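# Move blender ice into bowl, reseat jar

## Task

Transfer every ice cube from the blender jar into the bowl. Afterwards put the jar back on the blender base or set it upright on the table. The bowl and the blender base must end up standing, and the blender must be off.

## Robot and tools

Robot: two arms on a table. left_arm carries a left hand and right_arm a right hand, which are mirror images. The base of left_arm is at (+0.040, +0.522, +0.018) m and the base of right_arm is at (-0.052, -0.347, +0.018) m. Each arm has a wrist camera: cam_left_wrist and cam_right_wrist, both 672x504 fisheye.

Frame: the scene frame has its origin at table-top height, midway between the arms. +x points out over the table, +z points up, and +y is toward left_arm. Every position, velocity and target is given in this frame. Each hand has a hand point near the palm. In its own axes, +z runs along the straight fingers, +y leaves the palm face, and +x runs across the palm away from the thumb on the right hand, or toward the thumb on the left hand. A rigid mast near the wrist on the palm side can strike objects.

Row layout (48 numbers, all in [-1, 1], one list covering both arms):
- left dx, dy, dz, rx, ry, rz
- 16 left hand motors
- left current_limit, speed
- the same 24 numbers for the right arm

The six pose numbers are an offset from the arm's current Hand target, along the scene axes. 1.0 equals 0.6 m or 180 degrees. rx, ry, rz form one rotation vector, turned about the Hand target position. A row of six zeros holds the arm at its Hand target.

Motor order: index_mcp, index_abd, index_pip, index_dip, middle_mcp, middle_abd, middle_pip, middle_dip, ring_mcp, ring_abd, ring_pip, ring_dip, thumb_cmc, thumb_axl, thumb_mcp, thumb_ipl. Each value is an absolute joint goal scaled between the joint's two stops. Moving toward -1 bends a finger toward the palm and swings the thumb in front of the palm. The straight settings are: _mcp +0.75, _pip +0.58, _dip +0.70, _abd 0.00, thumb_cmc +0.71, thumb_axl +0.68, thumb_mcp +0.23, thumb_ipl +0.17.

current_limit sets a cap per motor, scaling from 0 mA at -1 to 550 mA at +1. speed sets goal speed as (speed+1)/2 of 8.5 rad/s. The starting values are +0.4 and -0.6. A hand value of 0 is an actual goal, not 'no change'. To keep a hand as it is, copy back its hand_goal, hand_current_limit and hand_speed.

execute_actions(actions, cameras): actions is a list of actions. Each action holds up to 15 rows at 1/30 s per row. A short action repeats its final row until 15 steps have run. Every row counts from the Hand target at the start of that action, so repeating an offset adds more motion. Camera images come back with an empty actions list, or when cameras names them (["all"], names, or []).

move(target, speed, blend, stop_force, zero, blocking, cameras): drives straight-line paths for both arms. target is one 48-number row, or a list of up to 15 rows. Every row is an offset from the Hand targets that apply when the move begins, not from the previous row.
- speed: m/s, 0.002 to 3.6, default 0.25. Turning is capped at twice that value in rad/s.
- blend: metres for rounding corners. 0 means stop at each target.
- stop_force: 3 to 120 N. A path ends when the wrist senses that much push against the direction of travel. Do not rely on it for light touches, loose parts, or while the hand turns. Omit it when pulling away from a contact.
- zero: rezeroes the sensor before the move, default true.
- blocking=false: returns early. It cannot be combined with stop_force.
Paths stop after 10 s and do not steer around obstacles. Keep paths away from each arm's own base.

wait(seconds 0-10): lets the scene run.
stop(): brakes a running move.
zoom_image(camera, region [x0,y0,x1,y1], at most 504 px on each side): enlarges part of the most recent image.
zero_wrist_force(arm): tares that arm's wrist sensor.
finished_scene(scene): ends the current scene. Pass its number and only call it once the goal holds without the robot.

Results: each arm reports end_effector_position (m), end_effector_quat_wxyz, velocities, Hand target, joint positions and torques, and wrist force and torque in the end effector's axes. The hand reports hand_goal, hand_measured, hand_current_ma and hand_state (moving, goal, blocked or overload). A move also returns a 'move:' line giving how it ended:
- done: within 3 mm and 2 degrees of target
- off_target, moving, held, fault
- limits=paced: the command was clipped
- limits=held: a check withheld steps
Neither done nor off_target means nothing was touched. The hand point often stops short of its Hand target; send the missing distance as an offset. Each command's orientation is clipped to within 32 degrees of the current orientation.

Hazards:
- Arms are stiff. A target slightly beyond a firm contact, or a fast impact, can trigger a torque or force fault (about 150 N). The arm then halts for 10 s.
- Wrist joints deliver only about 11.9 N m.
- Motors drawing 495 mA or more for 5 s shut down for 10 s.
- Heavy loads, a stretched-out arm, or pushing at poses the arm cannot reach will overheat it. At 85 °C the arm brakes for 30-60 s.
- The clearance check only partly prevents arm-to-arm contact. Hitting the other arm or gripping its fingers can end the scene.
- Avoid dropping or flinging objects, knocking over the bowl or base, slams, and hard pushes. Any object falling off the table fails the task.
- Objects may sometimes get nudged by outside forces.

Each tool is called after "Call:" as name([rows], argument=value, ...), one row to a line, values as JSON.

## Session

Call:
execute_actions(actions=[])

Scene clock: 0.00 s.
left_arm: end_effector_position=(+0.4412, +0.6299, +0.2479) hand_goal=(+0.754, +0.000, +0.576, +0.696, +0.754, +0.000, +0.576, +0.696, +0.754, +0.000, +0.576, +0.696, +0.714, +0.678, +0.226, +0.168) hand_measured=(+0.754, +0.000, +0.576, +0.696, +0.754, +0.000, +0.576, +0.696, +0.754, +0.000, +0.576, +0.696, +0.714, +0.678, +0.226, +0.168) hand_current_ma=(+0, +0, +0, +0, +0, +0, +0, +0, +0, +0, +0, +0, +0, +0, +0, +0) hand_state=(goal, goal, goal, goal, goal, goal, goal, goal, goal, goal, goal, goal, goal, goal, goal, goal) hand_current_limit=0.40 hand_speed=-0.60 end_effector_quat_wxyz=(+0.000, -0.028, +1.000, +0.000) | right_arm: end_effector_position=(+0.3504, -0.4494, +0.2479) hand_goal=(+0.754, +0.000, +0.576, +0.696, +0.754, +0.000, +0.576, +0.696, +0.754, +0.000, +0.576, +0.696, +0.714, +0.678, +0.226, +0.168) hand_measured=(+0.754, +0.000, +0.576, +0.696, +0.754, +0.000, +0.576, +0.696, +0.754, +0.000, +0.576, +0.696, +0.714, +0.678, +0.226, +0.168) hand_current_ma=(+0, +0, +0, +0, +0, +0, +0, +0, +0, +0, +0, +0, +0, +0, +0, +0) hand_state=(goal, goal, goal, goal, goal, goal, goal, goal, goal, goal, goal, goal, goal, goal, goal, goal) hand_current_limit=0.40 hand_speed=-0.60 end_effector_quat_wxyz=(+0.000, +1.000, -0.022, +0.000)
Joint positions: left_arm=[3.458 -1.419 -2.042 -1.252 1.571 -1.255] | right_arm=[-0.316 -1.723 2.042 -1.89 -1.571 1.255]
Joint velocities: within noise
Joint torques (N m): no reading
Wrist force (N): no reading
Wrist torque (N m): no reading
Wrist force, peak (N): no reading
Hand target: left_arm +0.4412, +0.6299, +0.2479; +0.000, -0.028, +1.000, +0.000 | right_arm +0.3504, -0.4494, +0.2479; +0.000, +1.000, -0.022, +0.000

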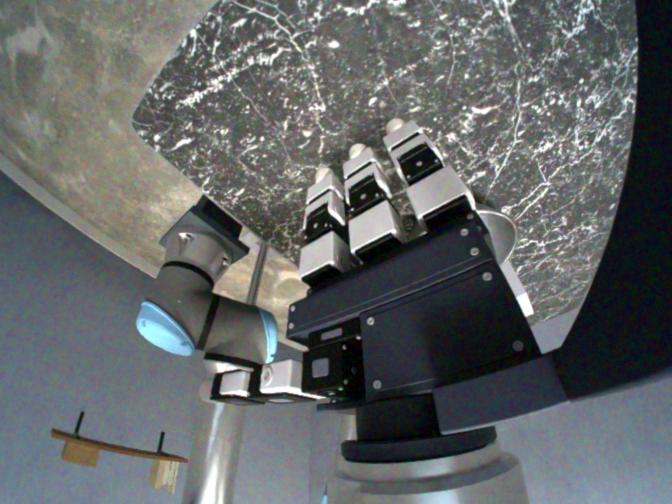

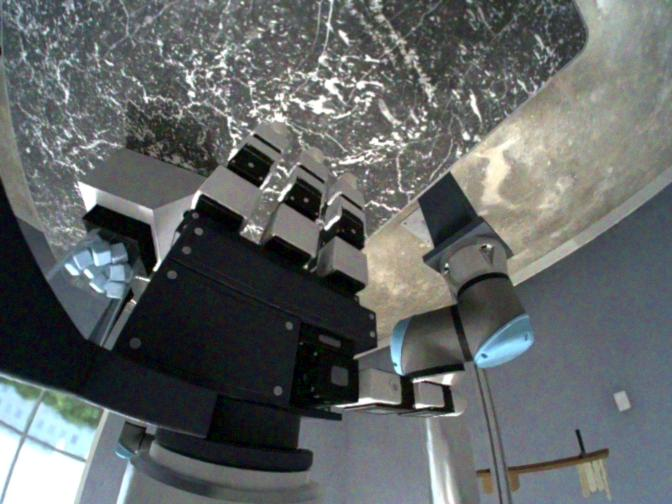

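Call:
zoom_image(camera="cam_right_wrist", region=[20, 80, 260, 320])

Call:
zoom_image(camera="cam_left_wrist", region=[440, 120, 660, 340])

Scaled by 2.100 from the camera's 672x504 image, which has a finer 960x720 frame.

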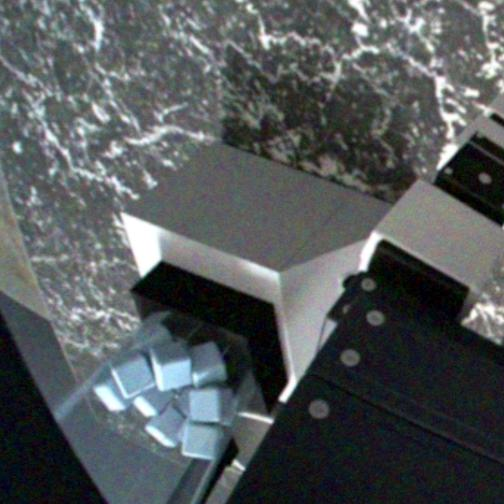

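Scaled by 2.291 from the camera's 672x504 image, which has a finer 960x720 frame.

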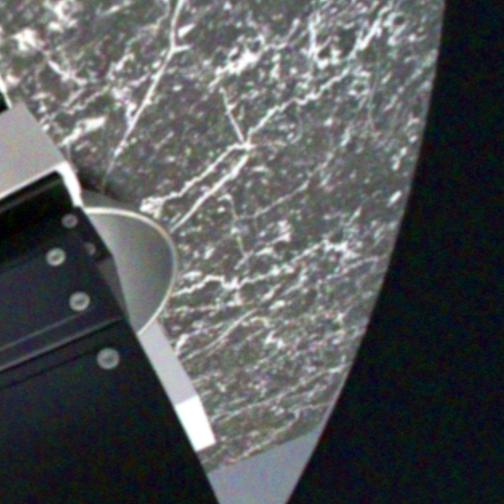

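Call:
move(target=[-0.235,-0.183,0.2535,0,0,0,0.754,0,0.576,0.696,0.754,0,0.576,0.696,0.754,0,0.576,0.696,0.714,0.678,0.226,0.168,0.4,-0.6,-0.1,0.174,0.2535,0,0,0,0.754,0,0.576,0.696,0.754,0,0.576,0.696,0.754,0,0.576,0.696,0.714,0.678,0.226,0.168,0.4,-0.6], speed=0.25, cameras=["all"])

Call:
zoom_image(camera="cam_right_wrist", region=[20, 40, 260, 280])

Call:
zoom_image(camera="cam_left_wrist", region=[420, 60, 660, 300])

Scene clock: 20.40 s.
left_arm: end_effector_position=(+0.3003, +0.5201, +0.4000) hand_goal=(+0.754, +0.000, +0.576, +0.696, +0.754, +0.000, +0.576, +0.696, +0.754, +0.000, +0.576, +0.696, +0.714, +0.678, +0.226, +0.168) hand_measured=(+0.754, +0.000, +0.576, +0.696, +0.754, +0.000, +0.576, +0.696, +0.754, +0.000, +0.576, +0.696, +0.714, +0.678, +0.224, +0.168) hand_current_ma=(+0, +0, +0, +0, +0, +0, +0, +0, +0, +0, +0, +0, +0, +0, +0, +0) hand_state=(goal, goal, goal, goal, goal, goal, goal, goal, goal, goal, goal, goal, goal, goal, goal, goal) hand_current_limit=0.40 hand_speed=-0.60 end_effector_quat_wxyz=(+0.000, -0.028, +1.000, +0.000) | right_arm: end_effector_position=(+0.2904, -0.3450, +0.3999) hand_goal=(+0.754, +0.000, +0.576, +0.696, +0.754, +0.000, +0.576, +0.696, +0.754, +0.000, +0.576, +0.696, +0.714, +0.678, +0.226, +0.168) hand_measured=(+0.754, +0.000, +0.576, +0.696, +0.754, +0.000, +0.576, +0.696, +0.754, +0.000, +0.576, +0.696, +0.714, +0.678, +0.224, +0.168) hand_current_ma=(+0, +0, +0, +0, +0, +0, +0, +0, +0, +0, +0, +0, +0, +0, -2, +0) hand_state=(goal, goal, goal, goal, goal, goal, goal, goal, goal, goal, goal, goal, goal, goal, goal, goal) hand_current_limit=0.40 hand_speed=-0.60 end_effector_quat_wxyz=(+0.000, +1.000, -0.022, +0.000)
Joint positions: left_arm=[3.256 -1.042 -1.889 -1.782 1.571 -1.456] | right_arm=[-0.088 -1.894 1.776 -1.453 -1.571 1.483]
Joint torques (N m): left_arm=[-0.64 5.51 19.62 0.54 1.66 -0.89] | right_arm=[0.53 1.9 -30.68 -1.09 -1.39 0.85]
Wrist force (N): left_arm=[0.1 0.1 -0.3] | right_arm=[0.0 0.0 -0.3]
Wrist torque (N m): left_arm=[0.07 0.05 -0.09] | right_arm=[-0.01 -0.03 0.13]
Wrist force, peak (N): left_arm=[1.5 -0.9 -1.7] | right_arm=[-0.6 -1.1 -1.7]
Hand target: left_arm +0.3002, +0.5201, +0.4000; +0.000, -0.028, +1.000, +0.000 | right_arm +0.2904, -0.3450, +0.4000; +0.000, +1.000, -0.022, +0.000
Off the commanded pose: left_arm 0.000 m, 0 deg | right_arm 0.000 m, 0 deg.
move: done
camera_calibration:
cam_left_wrist: T_world_to_cam=[[0.823144, -0.566956, 0.0315391, -0.00354702], [-0.403059, -0.544259, 0.735748, 0.0600901], [-0.399971, -0.618338, -0.676521, 0.838256], [0, 0, 0, 1]] pos_world=[0.362418, 0.549019, 0.522998]
cam_right_wrist: T_world_to_cam=[[-0.795945, -0.602291, -0.0609762, 0.0847946], [-0.451834, 0.524019, 0.721977, -0.021803], [-0.402887, 0.602205, -0.689225, 0.724299], [0, 0, 0, 1]] pos_world=[0.349451, -0.37368, 0.520117]

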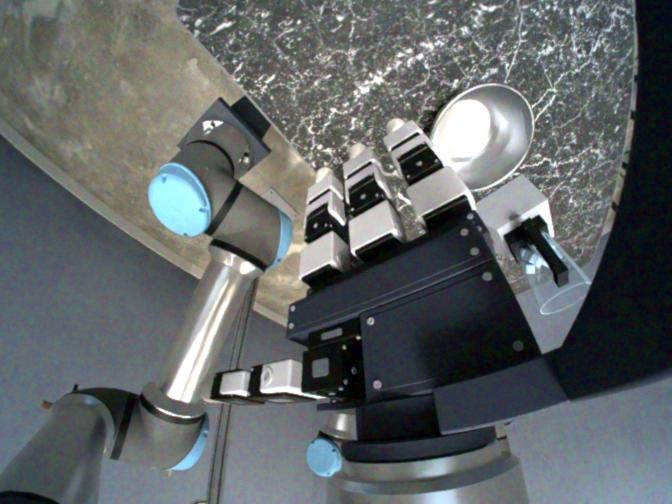

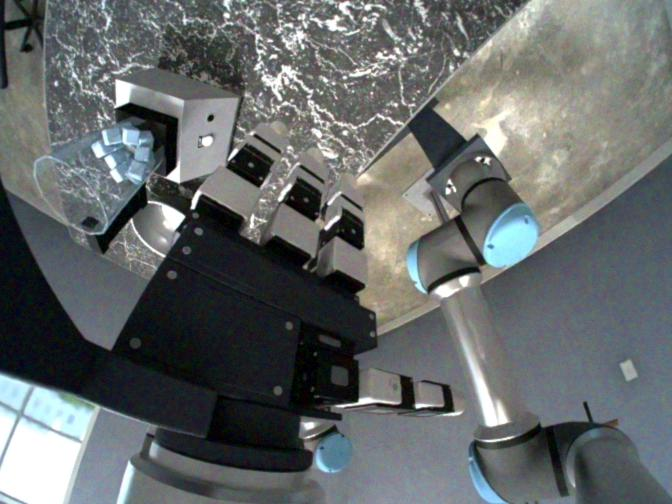

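Scaled by 2.100 from the camera's 672x504 image, which has a finer 960x720 frame.

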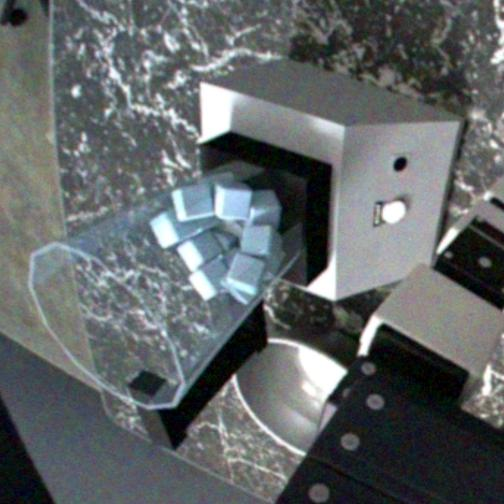

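Scaled by 2.100 from the camera's 672x504 image, which has a finer 960x720 frame.

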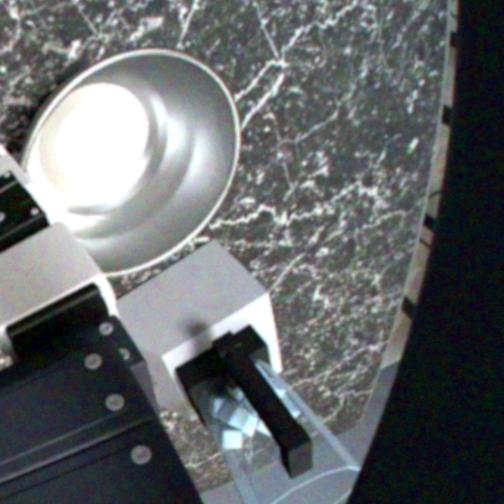

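Call:
move([
  [0,0,0,0,0,0,0.754,0,0.576,0.696,0.754,0,0.576,0.696,0.754,0,0.576,0.696,0.714,0.678,0.226,0.168,0.4,-0.6,0.1167,0.025,0.0333,0,0,0.543,0.7,0,0.5,0.6,0.7,0,0.5,0.6,0.7,0,0.5,0.6,-0.543,0.68,0.25,0.168,0.4,-0.8],
  [0,0,0,0,0,0,0.754,0,0.576,0.696,0.754,0,0.576,0.696,0.754,0,0.576,0.696,0.714,0.678,0.226,0.168,0.4,-0.6,0.2167,0.075,0.0333,0,0,-0.914,0.7,0,0.5,0.6,0.7,0,0.5,0.6,0.7,0,0.5,0.6,-0.543,0.68,0.25,0.168,0.4,-0.8],
  [0,0,0,0,0,0,0.754,0,0.576,0.696,0.754,0,0.576,0.696,0.754,0,0.576,0.696,0.714,0.678,0.226,0.168,0.4,-0.6,0.4833,0.2083,0.0333,0.6641,0.0611,-0.6611,0.7,0,0.5,0.6,0.7,0,0.5,0.6,0.7,0,0.5,0.6,-0.543,0.68,0.25,0.168,0.4,-0.8],
  [0,0,0,0,0,0,0.754,0,0.576,0.696,0.754,0,0.576,0.696,0.754,0,0.576,0.696,0.714,0.678,0.226,0.168,0.4,-0.6,0.5567,0.2583,-0.1667,0.6641,0.0611,-0.6611,0.7,0,0.5,0.6,0.7,0,0.5,0.6,0.7,0,0.5,0.6,-0.543,0.68,0.25,0.168,0.4,-0.8],
], speed=[0.36, 0.36, 0.36, 0.15], blend=[0.02,0.02,0.03,0], cameras=["all"])

Call:
zoom_image(camera="cam_left_wrist", region=[420, 60, 660, 300])

Scene clock: 58.10 s.
left_arm: end_effector_position=(+0.3002, +0.5201, +0.4000) hand_goal=(+0.754, +0.000, +0.576, +0.696, +0.754, +0.000, +0.576, +0.696, +0.754, +0.000, +0.576, +0.696, +0.714, +0.678, +0.226, +0.168) hand_measured=(+0.754, +0.000, +0.576, +0.696, +0.754, +0.000, +0.576, +0.696, +0.754, +0.000, +0.576, +0.696, +0.714, +0.678, +0.224, +0.168) hand_current_ma=(+0, +0, +0, +0, +0, +0, +0, +0, +0, +0, +0, +0, +0, +0, +0, +0) hand_state=(goal, goal, goal, goal, goal, goal, goal, goal, goal, goal, goal, goal, goal, goal, goal, goal) hand_current_limit=0.40 hand_speed=-0.60 end_effector_quat_wxyz=(+0.000, -0.028, +1.000, +0.000) | right_arm: end_effector_position=(+0.6244, -0.1899, +0.3001) hand_goal=(+0.700, +0.000, +0.500, +0.600, +0.700, +0.000, +0.500, +0.600, +0.700, +0.000, +0.500, +0.600, -0.542, +0.680, +0.250, +0.168) hand_measured=(+0.702, -0.002, +0.504, +0.602, +0.702, -0.002, +0.502, +0.602, +0.702, -0.002, +0.504, +0.604, -0.550, +0.678, +0.248, +0.168) hand_current_ma=(+1, +0, +1, +1, +0, +0, +1, +1, +0, +0, +1, +1, -5, -1, -1, +0) hand_state=(goal, goal, goal, goal, goal, goal, goal, goal, goal, goal, goal, goal, goal, goal, goal, goal) hand_current_limit=0.40 hand_speed=-0.80 end_effector_quat_wxyz=(+0.702, -0.080, +0.703, +0.080)
Joint positions: left_arm=[3.256 -1.042 -1.889 -1.782 1.571 -1.456] | right_arm=[-0.195 -0.918 1.969 -4.192 -1.104 -1.571]
Joint torques (N m): left_arm=[-7.45 9.36 37.46 1 1.83 -1.62] | right_arm=[-12.45 -28.35 -7.5 -2.12 1.18 0.7]
Wrist force (N): left_arm=[0.1 0.1 -0.3] | right_arm=[0.4 -0.9 0.4]
Wrist torque (N m): left_arm=[0.07 0.06 -0.08] | right_arm=[-0.11 -0.30 0.05]
Wrist force, peak (N): left_arm=[0.2 0.2 -0.6] | right_arm=[1.8 -0.6 0.9]
Hand target: left_arm +0.3002, +0.5201, +0.4000; +0.000, -0.028, +1.000, +0.000 | right_arm +0.6244, -0.1900, +0.3000; +0.702, -0.080, +0.703, +0.080
Off the commanded pose: left_arm 0.000 m, 0 deg | right_arm 0.000 m, 0 deg.
move: done
camera_calibration:
cam_left_wrist: T_world_to_cam=[[0.823211, -0.566859, 0.0315327, -0.0035421], [-0.403006, -0.544332, 0.735723, 0.0600098], [-0.399887, -0.618363, -0.676548, 0.838281], [0, 0, 0, 1]] pos_world=[0.362318, 0.549019, 0.523098]
cam_right_wrist: T_world_to_cam=[[-0.0837929, 0.633891, 0.76887, -0.0209317], [-0.589594, -0.653571, 0.474578, 0.0565611], [0.803342, -0.413555, 0.428503, -0.584844], [0, 0, 0, 1]] pos_world=[0.501424, -0.19163, 0.239858]

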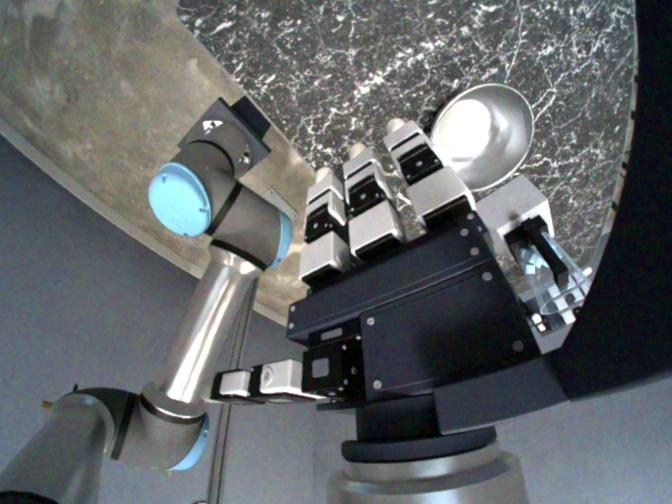

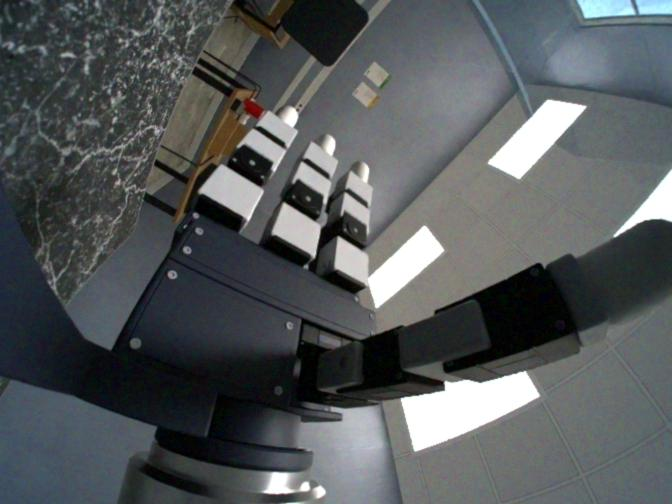

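Scaled by 2.100 from the camera's 672x504 image, which has a finer 960x720 frame.

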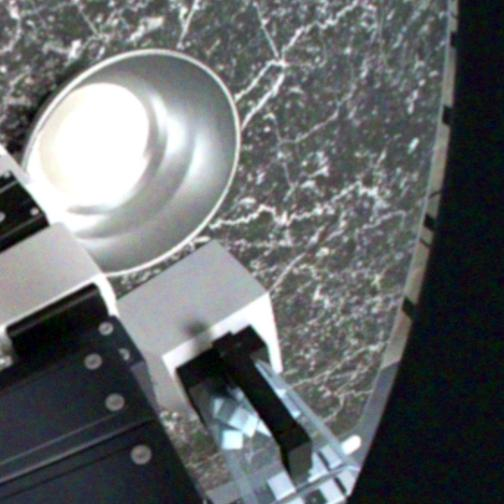

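Call:
move([
  [0,0,0,0,0,0,0.754,0,0.576,0.696,0.754,0,0.576,0.696,0.754,0,0.576,0.696,0.714,0.678,0.226,0.168,0.4,-0.6,-0.01,0.03,-0.066,0,0,0,0.7,0,0.5,0.6,0.7,0,0.5,0.6,0.7,0,0.5,0.6,-0.543,0.68,0.25,0.168,0.4,-0.8],
  [0,0,0,0,0,0,0.754,0,0.576,0.696,0.754,0,0.576,0.696,0.754,0,0.576,0.696,0.714,0.678,0.226,0.168,0.4,-0.6,-0.043,0.1883,-0.066,0,0,0,0.7,0,0.5,0.6,0.7,0,0.5,0.6,0.7,0,0.5,0.6,-0.543,0.68,0.25,0.168,0.4,-0.8],
], speed=[0.1,0.08], blend=[0.01,0], cameras=["all"])

Call:
zoom_image(camera="cam_left_wrist", region=[480, 140, 620, 340])

Call:
zoom_image(camera="cam_right_wrist", region=[180, 0, 672, 400])

Scene clock: 72.93 s.
left_arm: end_effector_position=(+0.3002, +0.5201, +0.4000) hand_goal=(+0.754, +0.000, +0.576, +0.696, +0.754, +0.000, +0.576, +0.696, +0.754, +0.000, +0.576, +0.696, +0.714, +0.678, +0.226, +0.168) hand_measured=(+0.754, +0.000, +0.576, +0.696, +0.754, +0.000, +0.576, +0.696, +0.754, +0.000, +0.576, +0.696, +0.714, +0.678, +0.224, +0.168) hand_current_ma=(+0, +0, +0, +0, +0, +0, +0, +0, +0, +0, +0, +0, +0, +0, +0, +0) hand_state=(goal, goal, goal, goal, goal, goal, goal, goal, goal, goal, goal, goal, goal, goal, goal, goal) hand_current_limit=0.40 hand_speed=-0.60 end_effector_quat_wxyz=(+0.000, -0.028, +1.000, +0.000) | right_arm: end_effector_position=(+0.5987, -0.0770, +0.2604) hand_goal=(+0.700, +0.000, +0.500, +0.600, +0.700, +0.000, +0.500, +0.600, +0.700, +0.000, +0.500, +0.600, -0.542, +0.680, +0.250, +0.168) hand_measured=(+0.702, -0.002, +0.502, +0.602, +0.702, -0.002, +0.502, +0.602, +0.702, -0.002, +0.502, +0.604, -0.550, +0.678, +0.248, +0.168) hand_current_ma=(+0, +0, +1, +1, +0, +0, +1, +1, +0, +0, +1, +1, -5, -1, -1, +0) hand_state=(goal, goal, goal, goal, goal, goal, goal, goal, goal, goal, goal, goal, goal, goal, goal, goal) hand_current_limit=0.40 hand_speed=-0.80 end_effector_quat_wxyz=(+0.702, -0.080, +0.703, +0.080)
Joint positions: left_arm=[3.256 -1.042 -1.889 -1.782 1.571 -1.456] | right_arm=[0.048 -0.836 1.983 -4.288 -1.347 -1.571]
Joint torques (N m): left_arm=[-7.09 8 37.41 1.09 1.75 -1.55] | right_arm=[-4.35 -34.11 -3.75 -2.04 0.05 1.56]
Wrist force (N): left_arm=[0.0 0.0 -0.1] | right_arm=[0.2 -1.0 0.3]
Wrist torque (N m): left_arm=[0.03 0.08 -0.08] | right_arm=[-0.10 -0.25 0.02]
Wrist force, peak (N): left_arm=[0.3 0.3 -0.4] | right_arm=[-0.5 -1.9 0.4]
Hand target: left_arm +0.3002, +0.5201, +0.4000; +0.000, -0.028, +1.000, +0.000 | right_arm +0.5986, -0.0770, +0.2604; +0.702, -0.080, +0.703, +0.080
Off the commanded pose: left_arm 0.000 m, 0 deg | right_arm 0.000 m, 0 deg.
move: done
camera_calibration:
cam_left_wrist: T_world_to_cam=[[0.823211, -0.566859, 0.0315327, -0.0035421], [-0.403006, -0.544332, 0.735723, 0.0600098], [-0.399887, -0.618363, -0.676548, 0.838281], [0, 0, 0, 1]] pos_world=[0.362318, 0.549019, 0.523098]
cam_right_wrist: T_world_to_cam=[[-0.0837929, 0.633891, 0.76887, -0.0641273], [-0.589594, -0.653571, 0.474578, 0.134037], [0.803342, -0.413555, 0.428503, -0.500496], [0, 0, 0, 1]] pos_world=[0.475724, -0.07873, 0.200158]

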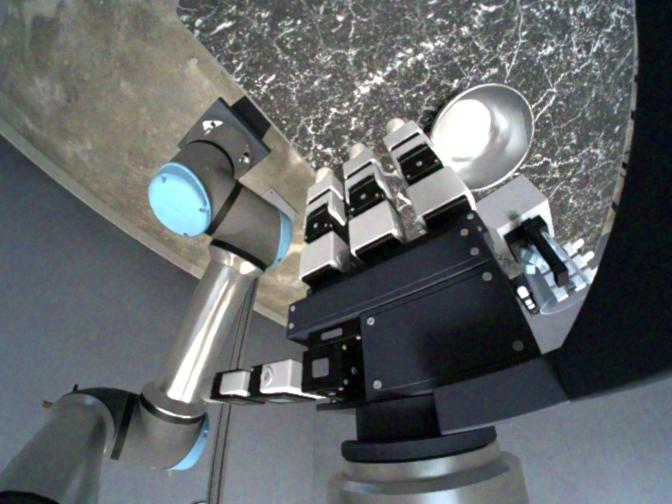

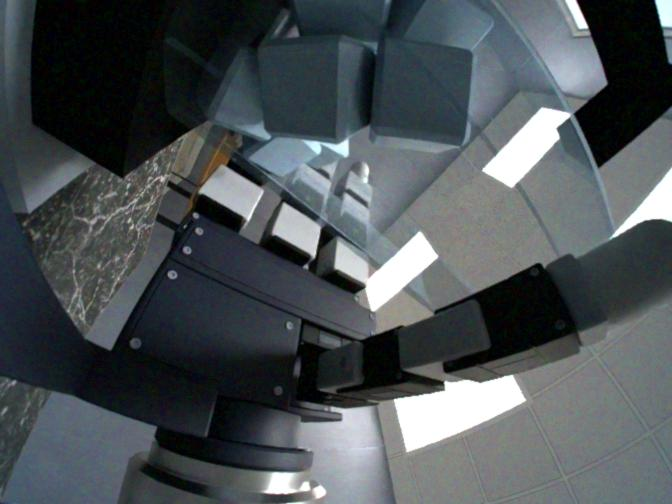

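Scaled by 2.520 from the camera's 672x504 image, which has a finer 960x720 frame.

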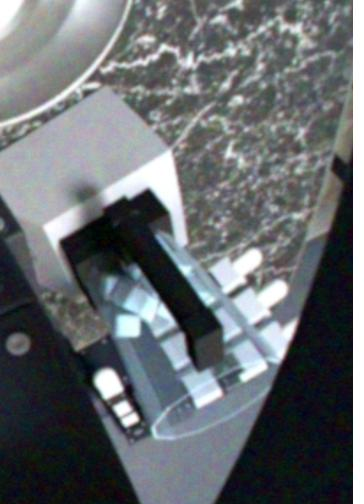

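Scaled by 1.024 from the camera's 672x504 image, which has a finer 960x720 frame.

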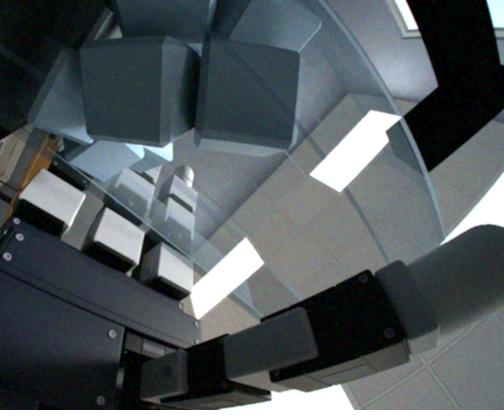

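Call:
move([
  [0,0,0,0,0,0,0.754,0,0.576,0.696,0.754,0,0.576,0.696,0.754,0,0.576,0.696,0.714,0.678,0.226,0.168,0.4,-0.6,-0.0094,0.0406,0,0,0,0,0.7,0,0.5,0.6,0.7,0,0.5,0.6,0.7,0,0.5,0.6,-0.543,0.68,0.25,0.168,0.4,-0.8],
  [0,0,0,0,0,0,0.754,0,0.576,0.696,0.754,0,0.576,0.696,0.754,0,0.576,0.696,0.714,0.678,0.226,0.168,0.4,-0.6,-0.0206,0.0893,0,0,0,0,0.7,0,0.5,0.6,0.7,0,0.5,0.6,0.7,0,0.5,0.6,-0.543,0.68,0.25,0.168,0.4,-0.8],
], speed=[0.04,0.014], stop_force=4, cameras=["all"])

Call:
zoom_image(camera="cam_left_wrist", region=[480, 140, 620, 340])

Scene clock: 78.47 s.
left_arm: end_effector_position=(+0.3002, +0.5201, +0.4000) hand_goal=(+0.754, +0.000, +0.576, +0.696, +0.754, +0.000, +0.576, +0.696, +0.754, +0.000, +0.576, +0.696, +0.714, +0.678, +0.226, +0.168) hand_measured=(+0.754, +0.000, +0.576, +0.696, +0.754, +0.000, +0.576, +0.696, +0.754, +0.000, +0.576, +0.696, +0.714, +0.678, +0.224, +0.168) hand_current_ma=(+0, +0, +0, +0, +0, +0, +0, +0, +0, +0, +0, +0, +0, +0, +0, +0) hand_state=(goal, goal, goal, goal, goal, goal, goal, goal, goal, goal, goal, goal, goal, goal, goal, goal) hand_current_limit=0.40 hand_speed=-0.60 end_effector_quat_wxyz=(+0.000, -0.028, +1.000, +0.000) | right_arm: end_effector_position=(+0.5904, -0.0413, +0.2603) hand_goal=(+0.700, +0.000, +0.500, +0.600, +0.700, +0.000, +0.500, +0.600, +0.700, +0.000, +0.500, +0.600, -0.542, +0.680, +0.250, +0.168) hand_measured=(+0.704, -0.002, +0.502, +0.602, +0.702, -0.002, +0.502, +0.602, +0.702, -0.002, +0.502, +0.604, -0.550, +0.678, +0.248, +0.168) hand_current_ma=(+2, +0, +1, +1, +1, +0, +1, +1, +1, +0, +1, +1, -5, -1, -1, +0) hand_state=(goal, goal, goal, goal, goal, goal, goal, goal, goal, goal, goal, goal, goal, goal, goal, goal) hand_current_limit=0.40 hand_speed=-0.80 end_effector_quat_wxyz=(+0.702, -0.080, +0.703, +0.080)
Joint positions: left_arm=[3.256 -1.042 -1.889 -1.782 1.571 -1.456] | right_arm=[0.128 -0.831 1.971 -4.281 -1.428 -1.571]
Joint torques (N m): left_arm=[-6.8 7 36.89 1.14 1.83 -1.6] | right_arm=[-10.51 -54.09 -1.64 -2.76 -0.77 1.64]
Wrist force (N): left_arm=[0.1 -0.1 -0.2] | right_arm=[0.7 -2.9 1.0]
Wrist torque (N m): left_arm=[0.03 0.05 -0.07] | right_arm=[-0.20 -0.31 0.08]
Wrist force, peak (N): left_arm=[0.4 0.1 -0.5] | right_arm=[-1.6 -7.2 0.8]
Hand target: left_arm +0.3002, +0.5201, +0.4000; +0.000, -0.028, +1.000, +0.000 | right_arm +0.5904, -0.0413, +0.2604; +0.702, -0.080, +0.703, +0.080 (not the last commanded pose)
Off the commanded pose: left_arm 0.000 m, 0 deg | right_arm 0.018 m, 0 deg.
move: contact (right_arm); path passed 1 of 2 targets
camera_calibration:
cam_left_wrist: T_world_to_cam=[[0.823211, -0.566859, 0.0315327, -0.0035421], [-0.403006, -0.544332, 0.735723, 0.0600098], [-0.399887, -0.618363, -0.676548, 0.838281], [0, 0, 0, 1]] pos_world=[0.362318, 0.549019, 0.523098]
cam_right_wrist: T_world_to_cam=[[-0.083598, 0.633926, 0.768863, -0.0875407], [-0.58962, -0.653474, 0.474679, 0.152472], [0.803343, -0.413655, 0.428404, -0.47905], [0, 0, 0, 1]] pos_world=[0.467424, -0.0430301, 0.200158]

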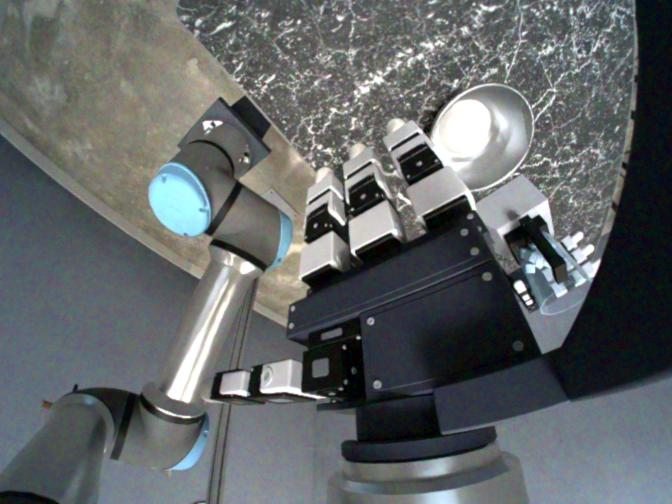

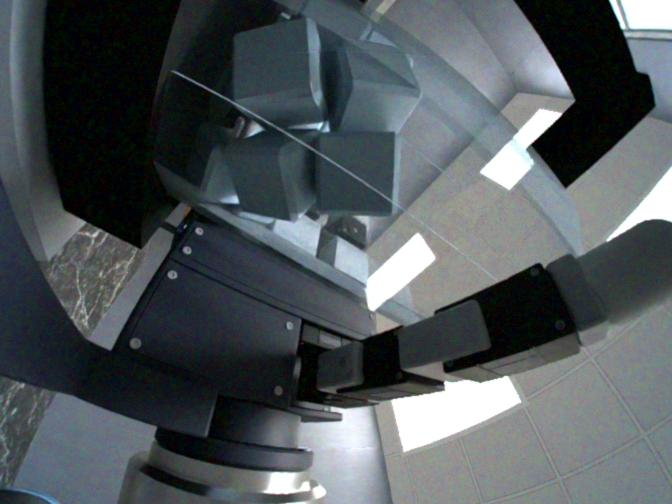

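Scaled by 2.520 from the camera's 672x504 image, which has a finer 960x720 frame.

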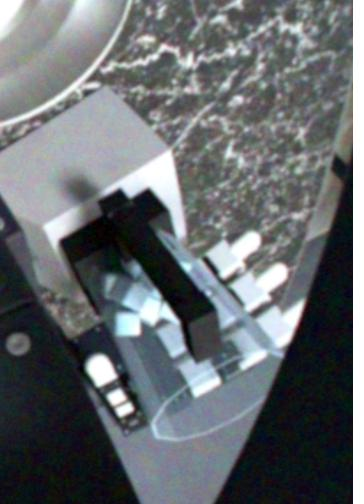

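Call:
move(target=[0,0,0,0,0,0,0.754,0,0.576,0.696,0.754,0,0.576,0.696,0.754,0,0.576,0.696,0.714,0.678,0.226,0.168,0.4,-0.6,0,0,0,0,0,0,0.64,0,-0.15,0.25,0.63,0,-0.15,0.25,0.62,0,-0.17,0.22,-0.56,0.68,0.29,-0.1,0.2,-0.84], speed=0.05, cameras=["all"])

Call:
zoom_image(camera="cam_left_wrist", region=[480, 140, 620, 340])

Scene clock: 83.50 s.
left_arm: end_effector_position=(+0.3002, +0.5201, +0.4000) hand_goal=(+0.754, +0.000, +0.576, +0.696, +0.754, +0.000, +0.576, +0.696, +0.754, +0.000, +0.576, +0.696, +0.714, +0.678, +0.226, +0.168) hand_measured=(+0.754, +0.000, +0.576, +0.696, +0.754, +0.000, +0.576, +0.696, +0.754, +0.000, +0.576, +0.696, +0.714, +0.678, +0.224, +0.168) hand_current_ma=(+0, +0, +0, +0, +0, +0, +0, +0, +0, +0, +0, +0, +0, +0, +0, +0) hand_state=(goal, goal, goal, goal, goal, goal, goal, goal, goal, goal, goal, goal, goal, goal, goal, goal) hand_current_limit=0.40 hand_speed=-0.60 end_effector_quat_wxyz=(+0.000, -0.028, +1.000, +0.000) | right_arm: end_effector_position=(+0.5904, -0.0413, +0.2604) hand_goal=(+0.640, +0.000, -0.150, +0.250, +0.630, +0.000, -0.150, +0.250, +0.620, +0.000, -0.170, +0.220, -0.560, +0.680, +0.290, -0.100) hand_measured=(+0.646, -0.002, -0.124, +0.254, +0.646, -0.002, -0.148, +0.252, +0.648, -0.002, -0.166, +0.224, -0.566, +0.678, +0.288, -0.098) hand_current_ma=(+4, +0, +31, +2, +16, +0, +1, +1, +39, +0, +1, +1, -4, -1, -1, +1) hand_state=(goal, goal, blocked, goal, goal, goal, goal, goal, blocked, goal, goal, goal, goal, goal, goal, goal) hand_current_limit=0.20 hand_speed=-0.84 end_effector_quat_wxyz=(+0.702, -0.080, +0.703, +0.080)
Joint positions: left_arm=[3.256 -1.042 -1.889 -1.782 1.571 -1.456] | right_arm=[0.128 -0.831 1.971 -4.281 -1.428 -1.571]
Joint torques (N m): left_arm=[-7.23 7.1 37.55 0.97 1.92 -1.63] | right_arm=[9.33 -44.37 -4.26 -2.5 2.63 1.34]
Wrist force (N): left_arm=[0.3 -0.1 -0.3] | right_arm=[-0.9 -7.9 4.1]
Wrist torque (N m): left_arm=[0.04 0.03 -0.05] | right_arm=[-0.46 -0.44 -0.46]
Wrist force, peak (N): left_arm=[0.3 0.2 -0.5] | right_arm=[-2.0 -8.9 4.1]
Hand target: left_arm +0.3002, +0.5201, +0.4000; +0.000, -0.028, +1.000, +0.000 | right_arm +0.5904, -0.0413, +0.2604; +0.702, -0.080, +0.703, +0.080
Off the commanded pose: left_arm 0.000 m, 0 deg | right_arm 0.000 m, 0 deg.
move: done
camera_calibration:
cam_left_wrist: T_world_to_cam=[[0.823211, -0.566859, 0.0315327, -0.0035421], [-0.403006, -0.544332, 0.735723, 0.0600098], [-0.399887, -0.618363, -0.676548, 0.838281], [0, 0, 0, 1]] pos_world=[0.362318, 0.549019, 0.523098]
cam_right_wrist: T_world_to_cam=[[-0.0837067, 0.633915, 0.768859, -0.0874897], [-0.5897, -0.653474, 0.47458, 0.152529], [0.803273, -0.41367, 0.42852, -0.479041], [0, 0, 0, 1]] pos_world=[0.467424, -0.0430301, 0.200158]

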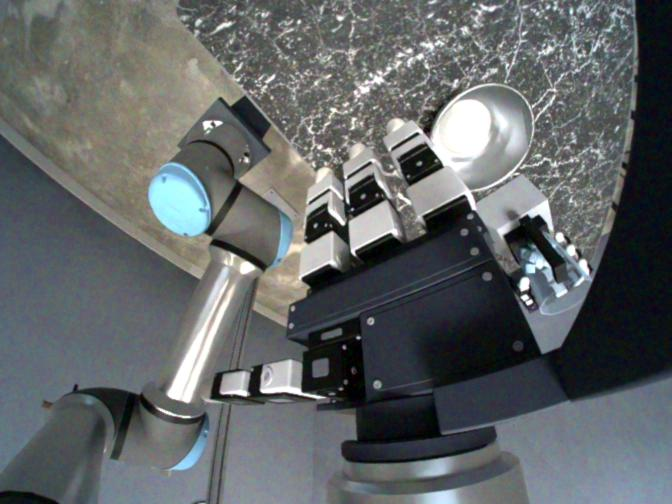

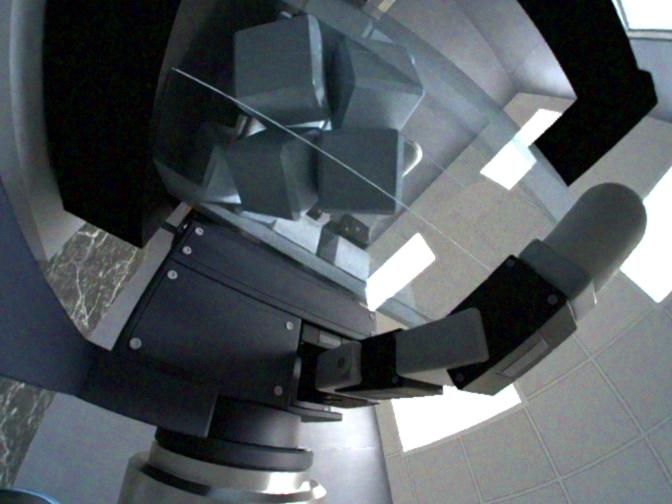

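Scaled by 2.520 from the camera's 672x504 image, which has a finer 960x720 frame.

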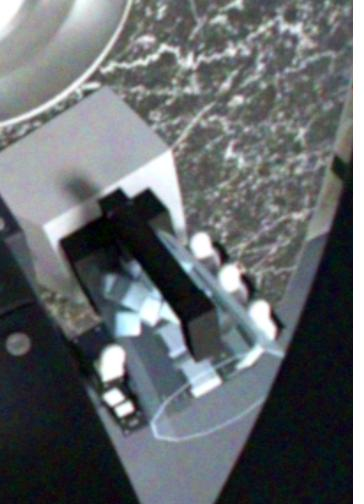

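Call:
move([
  [0,0,0,0,0,0,0.754,0,0.576,0.696,0.754,0,0.576,0.696,0.754,0,0.576,0.696,0.714,0.678,0.226,0.168,0.4,-0.6,0,0,0,0,0,0,0.61,0,-0.28,0.16,0.61,0,-0.28,0.15,0.61,0,-0.29,0.13,-0.57,0.66,0.22,-0.24,0.4,-0.9],
  [0,0,0,0,0,0,0.754,0,0.576,0.696,0.754,0,0.576,0.696,0.754,0,0.576,0.696,0.714,0.678,0.226,0.168,0.4,-0.6,0,0,0,0,0,0,0.58,0,-0.42,0.06,0.57,0,-0.42,0.05,0.57,0,-0.42,0.03,-0.58,0.65,0.0,-0.4,0.74,-0.9],
], speed=0.05, cameras=["all"])

Call:
zoom_image(camera="cam_left_wrist", region=[480, 140, 620, 340])

Scene clock: 87.90 s.
left_arm: end_effector_position=(+0.3002, +0.5201, +0.4000) hand_goal=(+0.754, +0.000, +0.576, +0.696, +0.754, +0.000, +0.576, +0.696, +0.754, +0.000, +0.576, +0.696, +0.714, +0.678, +0.226, +0.168) hand_measured=(+0.754, +0.000, +0.576, +0.696, +0.754, +0.000, +0.576, +0.696, +0.754, +0.000, +0.576, +0.696, +0.714, +0.678, +0.224, +0.168) hand_current_ma=(+0, +0, +0, +0, +0, +0, +0, +0, +0, +0, +0, +0, +0, +0, +0, +0) hand_state=(goal, goal, goal, goal, goal, goal, goal, goal, goal, goal, goal, goal, goal, goal, goal, goal) hand_current_limit=0.40 hand_speed=-0.60 end_effector_quat_wxyz=(+0.000, -0.028, +1.000, +0.000) | right_arm: end_effector_position=(+0.5904, -0.0413, +0.2604) hand_goal=(+0.580, +0.000, -0.420, +0.060, +0.570, +0.000, -0.420, +0.050, +0.570, +0.000, -0.420, +0.030, -0.580, +0.650, +0.000, -0.400) hand_measured=(+0.646, +0.002, -0.134, +0.202, +0.644, -0.002, -0.168, +0.188, +0.644, +0.000, -0.196, +0.162, -0.580, +0.658, +0.240, -0.220) hand_current_ma=(+142, +0, +479, +430, +170, +0, +478, +412, +172, +0, +479, +387, +0, +8, +479, +478) hand_state=(blocked, goal, blocked, blocked, blocked, goal, blocked, blocked, blocked, goal, blocked, blocked, goal, goal, blocked, blocked) hand_current_limit=0.74 hand_speed=-0.90 end_effector_quat_wxyz=(+0.702, -0.080, +0.703, +0.080)
Joint positions: left_arm=[3.256 -1.042 -1.889 -1.782 1.571 -1.456] | right_arm=[0.128 -0.831 1.971 -4.281 -1.428 -1.571]
Joint torques (N m): left_arm=[-7.11 6.61 36.99 1.18 1.53 -1.58] | right_arm=[15.6 -29.49 -4.66 -2.65 2.94 1.35]
Wrist force (N): left_arm=[0.1 0.1 -0.2] | right_arm=[-0.1 -4.7 8.5]
Wrist torque (N m): left_arm=[0.06 0.06 -0.08] | right_arm=[-0.33 -0.70 -0.16]
Wrist force, peak (N): left_arm=[0.6 0.0 -0.2] | right_arm=[-3.8 -6.5 9.7]
Hand target: left_arm +0.3002, +0.5201, +0.4000; +0.000, -0.028, +1.000, +0.000 | right_arm +0.5904, -0.0413, +0.2604; +0.702, -0.080, +0.703, +0.080
Off the commanded pose: left_arm 0.000 m, 0 deg | right_arm 0.000 m, 0 deg.
move: done
camera_calibration:
cam_left_wrist: T_world_to_cam=[[0.823211, -0.566859, 0.0315327, -0.0035421], [-0.403006, -0.544332, 0.735723, 0.0600098], [-0.399887, -0.618363, -0.676548, 0.838281], [0, 0, 0, 1]] pos_world=[0.362318, 0.549019, 0.523098]
cam_right_wrist: T_world_to_cam=[[-0.0837122, 0.633909, 0.768864, -0.0874883], [-0.589699, -0.65348, 0.474573, 0.15253], [0.803273, -0.41367, 0.42852, -0.479041], [0, 0, 0, 1]] pos_world=[0.467424, -0.0430301, 0.200158]

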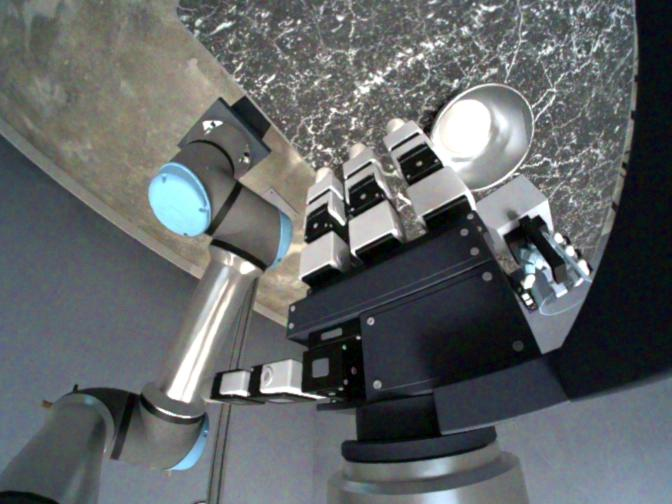

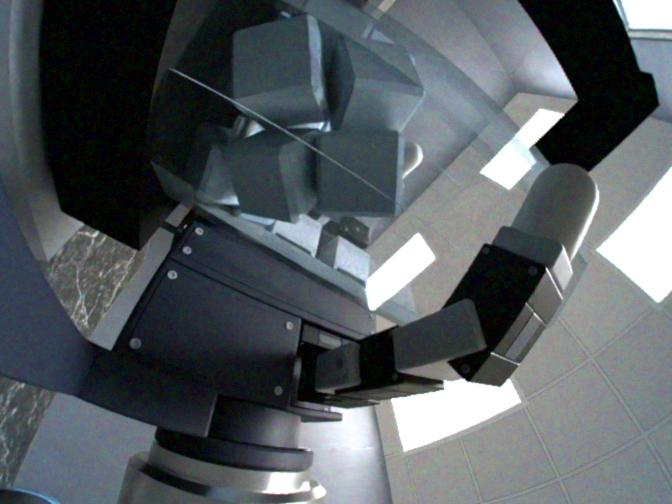

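Scaled by 2.520 from the camera's 672x504 image, which has a finer 960x720 frame.

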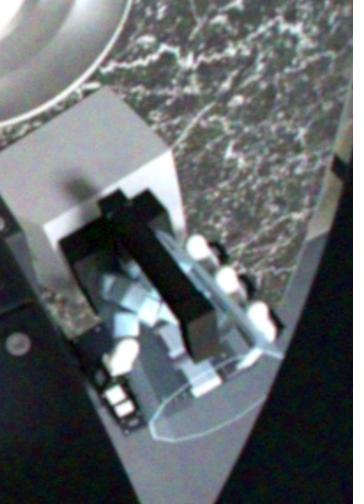

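Call:
move(target=[0,0,0,0,0,0,0.754,0,0.576,0.696,0.754,0,0.576,0.696,0.754,0,0.576,0.696,0.714,0.678,0.226,0.168,0.4,-0.6,0.0049,0.0011,0,0,0,0,0.58,0,-0.42,0.06,0.57,0,-0.42,0.05,0.57,0,-0.42,0.03,-0.58,0.65,0.0,-0.4,0.74,-0.9], speed=0.02)

Scene clock: 91.17 s.
left_arm: end_effector_position=(+0.3002, +0.5201, +0.4000) hand_goal=(+0.754, +0.000, +0.576, +0.696, +0.754, +0.000, +0.576, +0.696, +0.754, +0.000, +0.576, +0.696, +0.714, +0.678, +0.226, +0.168) hand_measured=(+0.754, +0.000, +0.576, +0.696, +0.754, +0.000, +0.576, +0.696, +0.754, +0.000, +0.576, +0.696, +0.714, +0.678, +0.224, +0.168) hand_current_ma=(+0, +0, +0, +0, +0, +0, +0, +0, +0, +0, +0, +0, +0, +0, +0, +0) hand_state=(goal, goal, goal, goal, goal, goal, goal, goal, goal, goal, goal, goal, goal, goal, goal, goal) hand_current_limit=0.40 hand_speed=-0.60 end_effector_quat_wxyz=(+0.000, -0.028, +1.000, +0.000) | right_arm: end_effector_position=(+0.5934, -0.0406, +0.2604) hand_goal=(+0.580, +0.000, -0.420, +0.060, +0.570, +0.000, -0.420, +0.050, +0.570, +0.000, -0.420, +0.030, -0.580, +0.650, +0.000, -0.400) hand_measured=(+0.646, -0.004, -0.134, +0.164, +0.644, -0.006, -0.172, +0.154, +0.642, -0.006, -0.212, +0.140, -0.578, +0.658, +0.270, -0.252) hand_current_ma=(+142, -1, +478, +267, +168, -3, +478, +265, +165, -2, +478, +287, +0, +8, +479, +478) hand_state=(blocked, goal, blocked, blocked, blocked, goal, blocked, blocked, blocked, goal, blocked, blocked, goal, goal, blocked, blocked) hand_current_limit=0.74 hand_speed=-0.90 end_effector_quat_wxyz=(+0.702, -0.080, +0.703, +0.080)
Joint positions: left_arm=[3.256 -1.042 -1.889 -1.782 1.571 -1.456] | right_arm=[0.129 -0.828 1.962 -4.275 -1.428 -1.571]
Joint torques (N m): left_arm=[-6.73 6.02 37.38 1.22 1.56 -1.6] | right_arm=[9.83 -37.38 -5.92 -2.08 -1.56 1.28]
Wrist force (N): left_arm=[0.2 0.2 -0.2] | right_arm=[2.6 0.1 3.2]
Wrist torque (N m): left_arm=[0.06 0.05 -0.07] | right_arm=[-0.31 -0.72 0.23]
Wrist force, peak (N): left_arm=[0.1 0.3 -0.5] | right_arm=[-0.1 -5.1 8.8]
Hand target: left_arm +0.3002, +0.5201, +0.4000; +0.000, -0.028, +1.000, +0.000 | right_arm +0.5933, -0.0407, +0.2604; +0.702, -0.080, +0.703, +0.080
Off the commanded pose: left_arm 0.000 m, 0 deg | right_arm 0.000 m, 0 deg.
move: done

Call:
move([
  [0,0,0,0,0,0,0.754,0,0.576,0.696,0.754,0,0.576,0.696,0.754,0,0.576,0.696,0.714,0.678,0.226,0.168,0.4,-0.6,0,0,0.035,0,0,0,0.58,0,-0.42,0.06,0.57,0,-0.42,0.05,0.57,0,-0.42,0.03,-0.58,0.65,0.0,-0.4,0.74,-0.9],
  [0,0,0,0,0,0,0.754,0,0.576,0.696,0.754,0,0.576,0.696,0.754,0,0.576,0.696,0.714,0.678,0.226,0.168,0.4,-0.6,0,0,0.2,0,0,0,0.58,0,-0.42,0.06,0.57,0,-0.42,0.05,0.57,0,-0.42,0.03,-0.58,0.65,0.0,-0.4,0.74,-0.9],
], speed=[0.02,0.08], blend=[0.01,0], cameras=["all"])

Call:
zoom_image(camera="cam_left_wrist", region=[460, 120, 640, 340])

Scene clock: 96.30 s.
left_arm: end_effector_position=(+0.3002, +0.5201, +0.4000) hand_goal=(+0.754, +0.000, +0.576, +0.696, +0.754, +0.000, +0.576, +0.696, +0.754, +0.000, +0.576, +0.696, +0.714, +0.678, +0.226, +0.168) hand_measured=(+0.754, +0.000, +0.576, +0.696, +0.754, +0.000, +0.576, +0.696, +0.754, +0.000, +0.576, +0.696, +0.714, +0.678, +0.224, +0.168) hand_current_ma=(+0, +0, +0, +0, +0, +0, +0, +0, +0, +0, +0, +0, +0, +0, +0, +0) hand_state=(goal, goal, goal, goal, goal, goal, goal, goal, goal, goal, goal, goal, goal, goal, goal, goal) hand_current_limit=0.40 hand_speed=-0.60 end_effector_quat_wxyz=(+0.000, -0.028, +1.000, +0.000) | right_arm: end_effector_position=(+0.5933, -0.0407, +0.3805) hand_goal=(+0.580, +0.000, -0.420, +0.060, +0.570, +0.000, -0.420, +0.050, +0.570, +0.000, -0.420, +0.030, -0.580, +0.650, +0.000, -0.400) hand_measured=(+0.648, -0.014, -0.190, +0.130, +0.644, -0.018, -0.210, +0.130, +0.642, -0.022, -0.238, +0.124, -0.620, +0.664, +0.346, -0.322) hand_current_ma=(+148, -9, +479, +143, +168, -15, +478, +175, +165, -18, +479, +225, -60, +14, +478, +270) hand_state=(blocked, goal, blocked, blocked, blocked, goal, blocked, blocked, blocked, blocked, blocked, blocked, blocked, goal, blocked, blocked) hand_current_limit=0.74 hand_speed=-0.90 end_effector_quat_wxyz=(+0.702, -0.080, +0.703, +0.080)
Joint positions: left_arm=[3.256 -1.042 -1.889 -1.782 1.571 -1.456] | right_arm=[0.129 -1.085 1.948 -4.005 -1.428 -1.57]
Joint torques (N m): left_arm=[-7.23 5.57 37.3 1.26 1.62 -1.7] | right_arm=[-9.42 -38.9 -13.25 -4.06 1.21 0.48]
Wrist force (N): left_arm=[0.0 0.2 -0.2] | right_arm=[13.3 -0.6 0.7]
Wrist torque (N m): left_arm=[0.06 0.07 -0.09] | right_arm=[-0.08 -0.65 -0.07]
Wrist force, peak (N): left_arm=[0.3 0.3 -0.4] | right_arm=[14.9 -1.1 1.4]
Hand target: left_arm +0.3002, +0.5201, +0.4000; +0.000, -0.028, +1.000, +0.000 | right_arm +0.5933, -0.0407, +0.3804; +0.702, -0.080, +0.703, +0.080
Off the commanded pose: left_arm 0.000 m, 0 deg | right_arm 0.000 m, 0 deg.
move: done
camera_calibration:
cam_left_wrist: T_world_to_cam=[[0.823211, -0.566859, 0.0315327, -0.0035421], [-0.403006, -0.544332, 0.735723, 0.0600098], [-0.399887, -0.618363, -0.676548, 0.838281], [0, 0, 0, 1]] pos_world=[0.362318, 0.549019, 0.523098]
cam_right_wrist: T_world_to_cam=[[-0.083959, 0.633845, 0.76889, -0.179925], [-0.589806, -0.653543, 0.474353, 0.0978195], [0.803169, -0.41367, 0.428716, -0.53256], [0, 0, 0, 1]] pos_world=[0.470324, -0.04233, 0.320259]

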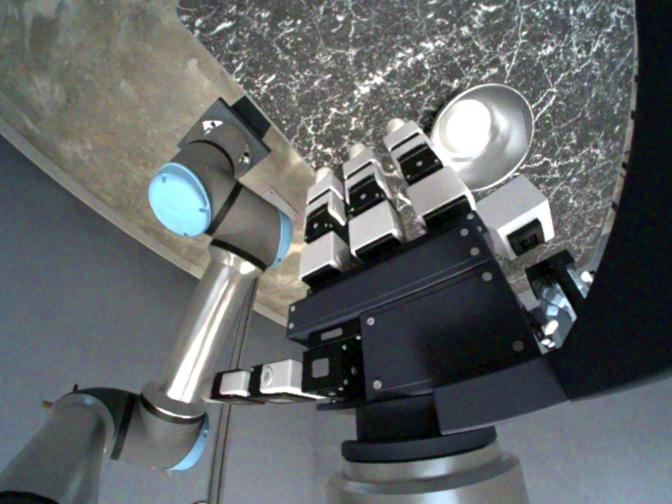

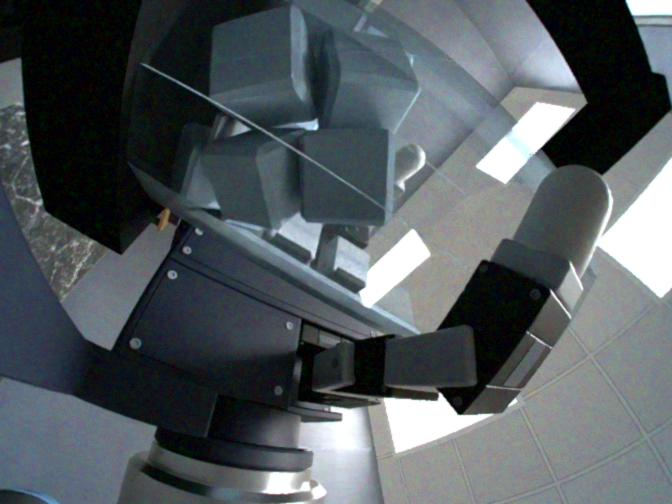

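Scaled by 2.291 from the camera's 672x504 image, which has a finer 960x720 frame.

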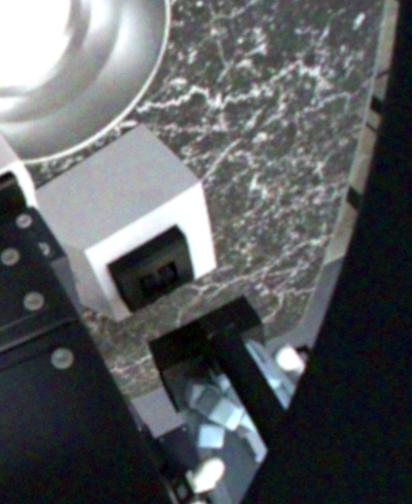

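Call:
move(target=[0,0.133,0.083,0,0,0,0.754,0,0.576,0.696,0.754,0,0.576,0.696,0.754,0,0.576,0.696,0.714,0.678,0.226,0.168,0.4,-0.6,-0.1888,0.5595,-0.02,0.2563,0.3635,0.1043,0.58,0,-0.42,0.06,0.57,0,-0.42,0.05,0.57,0,-0.42,0.03,-0.58,0.65,0.0,-0.4,0.74,-0.9], speed=0.18, cameras=["all"])

Call:
zoom_image(camera="cam_left_wrist", region=[380, 40, 660, 320])

Scene clock: 123.37 s.
left_arm: end_effector_position=(+0.3002, +0.6000, +0.4499) hand_goal=(+0.754, +0.000, +0.576, +0.696, +0.754, +0.000, +0.576, +0.696, +0.754, +0.000, +0.576, +0.696, +0.714, +0.678, +0.226, +0.168) hand_measured=(+0.754, +0.000, +0.576, +0.696, +0.754, +0.000, +0.576, +0.696, +0.754, +0.000, +0.576, +0.696, +0.714, +0.678, +0.224, +0.168) hand_current_ma=(+0, +0, +0, +0, +0, +0, +0, +0, +0, +0, +0, +0, +0, +0, +0, +0) hand_state=(goal, goal, goal, goal, goal, goal, goal, goal, goal, goal, goal, goal, goal, goal, goal, goal) hand_current_limit=0.40 hand_speed=-0.60 end_effector_quat_wxyz=(+0.000, -0.028, +1.000, +0.000) | right_arm: end_effector_position=(+0.4800, +0.2951, +0.3683) hand_goal=(+0.580, +0.000, -0.420, +0.060, +0.570, +0.000, -0.420, +0.050, +0.570, +0.000, -0.420, +0.030, -0.580, +0.650, +0.000, -0.400) hand_measured=(+0.652, -0.014, -0.194, +0.130, +0.644, -0.018, -0.210, +0.130, +0.644, -0.022, -0.238, +0.124, -0.618, +0.664, +0.346, -0.322) hand_current_ma=(+166, -9, +478, +143, +172, -15, +479, +173, +167, -18, +479, +225, -59, +14, +479, +270) hand_state=(blocked, goal, blocked, blocked, blocked, goal, blocked, blocked, blocked, blocked, blocked, blocked, blocked, goal, blocked, blocked) hand_current_limit=0.74 hand_speed=-0.90 end_effector_quat_wxyz=(+0.179, +0.135, +0.855, +0.467)
Joint positions: left_arm=[3.547 -1.042 -1.756 -1.914 1.571 -1.165] | right_arm=[0.635 -1.063 1.685 -3.193 -1.179 -0.45]
Joint torques (N m): left_arm=[-12.41 0.55 8.21 3.76 -1.57 -1.28] | right_arm=[-11.53 -66.12 -23.5 -6.77 1.86 1.67]
Wrist force (N): left_arm=[0.1 0.0 -0.2] | right_arm=[1.3 -12.2 6.3]
Wrist torque (N m): left_arm=[0.03 0.01 0.04] | right_arm=[-0.51 -0.30 -0.55]
Wrist force, peak (N): left_arm=[0.2 0.1 -0.6] | right_arm=[14.3 -3.1 0.9]
Hand target: left_arm +0.3002, +0.5999, +0.4498; +0.000, -0.028, +1.000, +0.000 | right_arm +0.4801, +0.2950, +0.3684; +0.179, +0.135, +0.855, +0.467
Off the commanded pose: left_arm 0.000 m, 0 deg | right_arm 0.000 m, 0 deg.
move: done
camera_calibration:
cam_left_wrist: T_world_to_cam=[[0.823299, -0.566734, 0.031488, 0.0400376], [-0.40291, -0.544435, 0.7357, 0.0668512], [-0.399803, -0.618388, -0.676575, 0.921319], [0, 0, 0, 1]] pos_world=[0.362318, 0.628819, 0.572898]
cam_right_wrist: T_world_to_cam=[[0.75847, 0.0751627, 0.647359, -0.58758], [0.0821766, -0.996429, 0.0194108, 0.202431], [0.646506, 0.0384753, -0.761938, 0.0827716], [0, 0, 0, 1]] pos_world=[0.375514, 0.242687, 0.439513]

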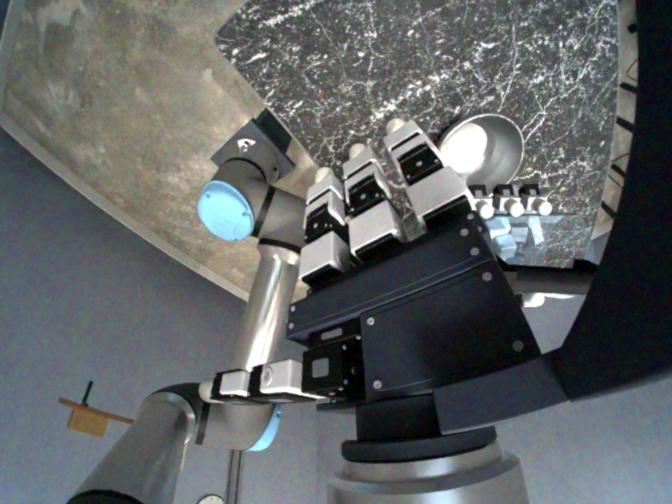

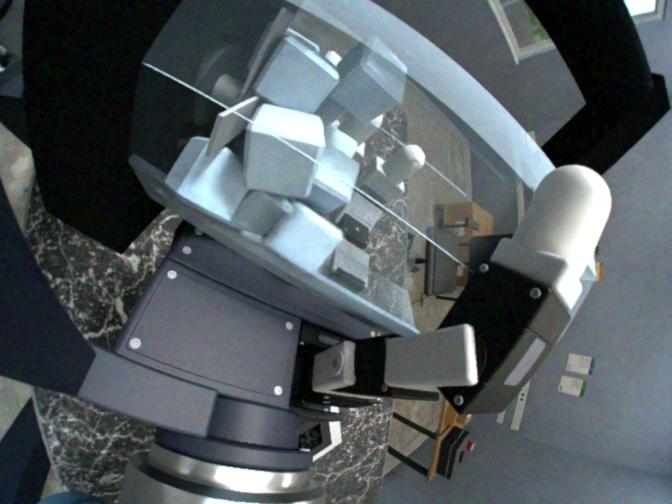

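Scaled by 1.800 from the camera's 672x504 image, which has a finer 960x720 frame.

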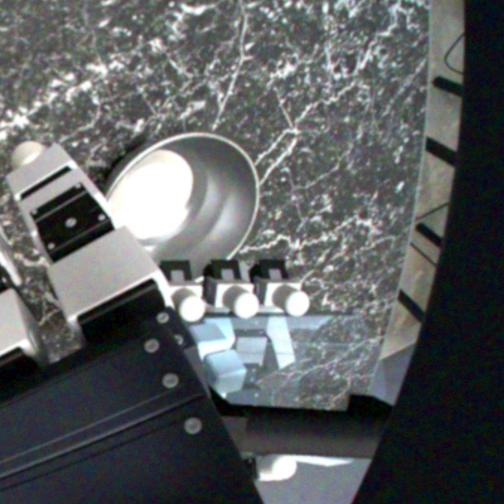

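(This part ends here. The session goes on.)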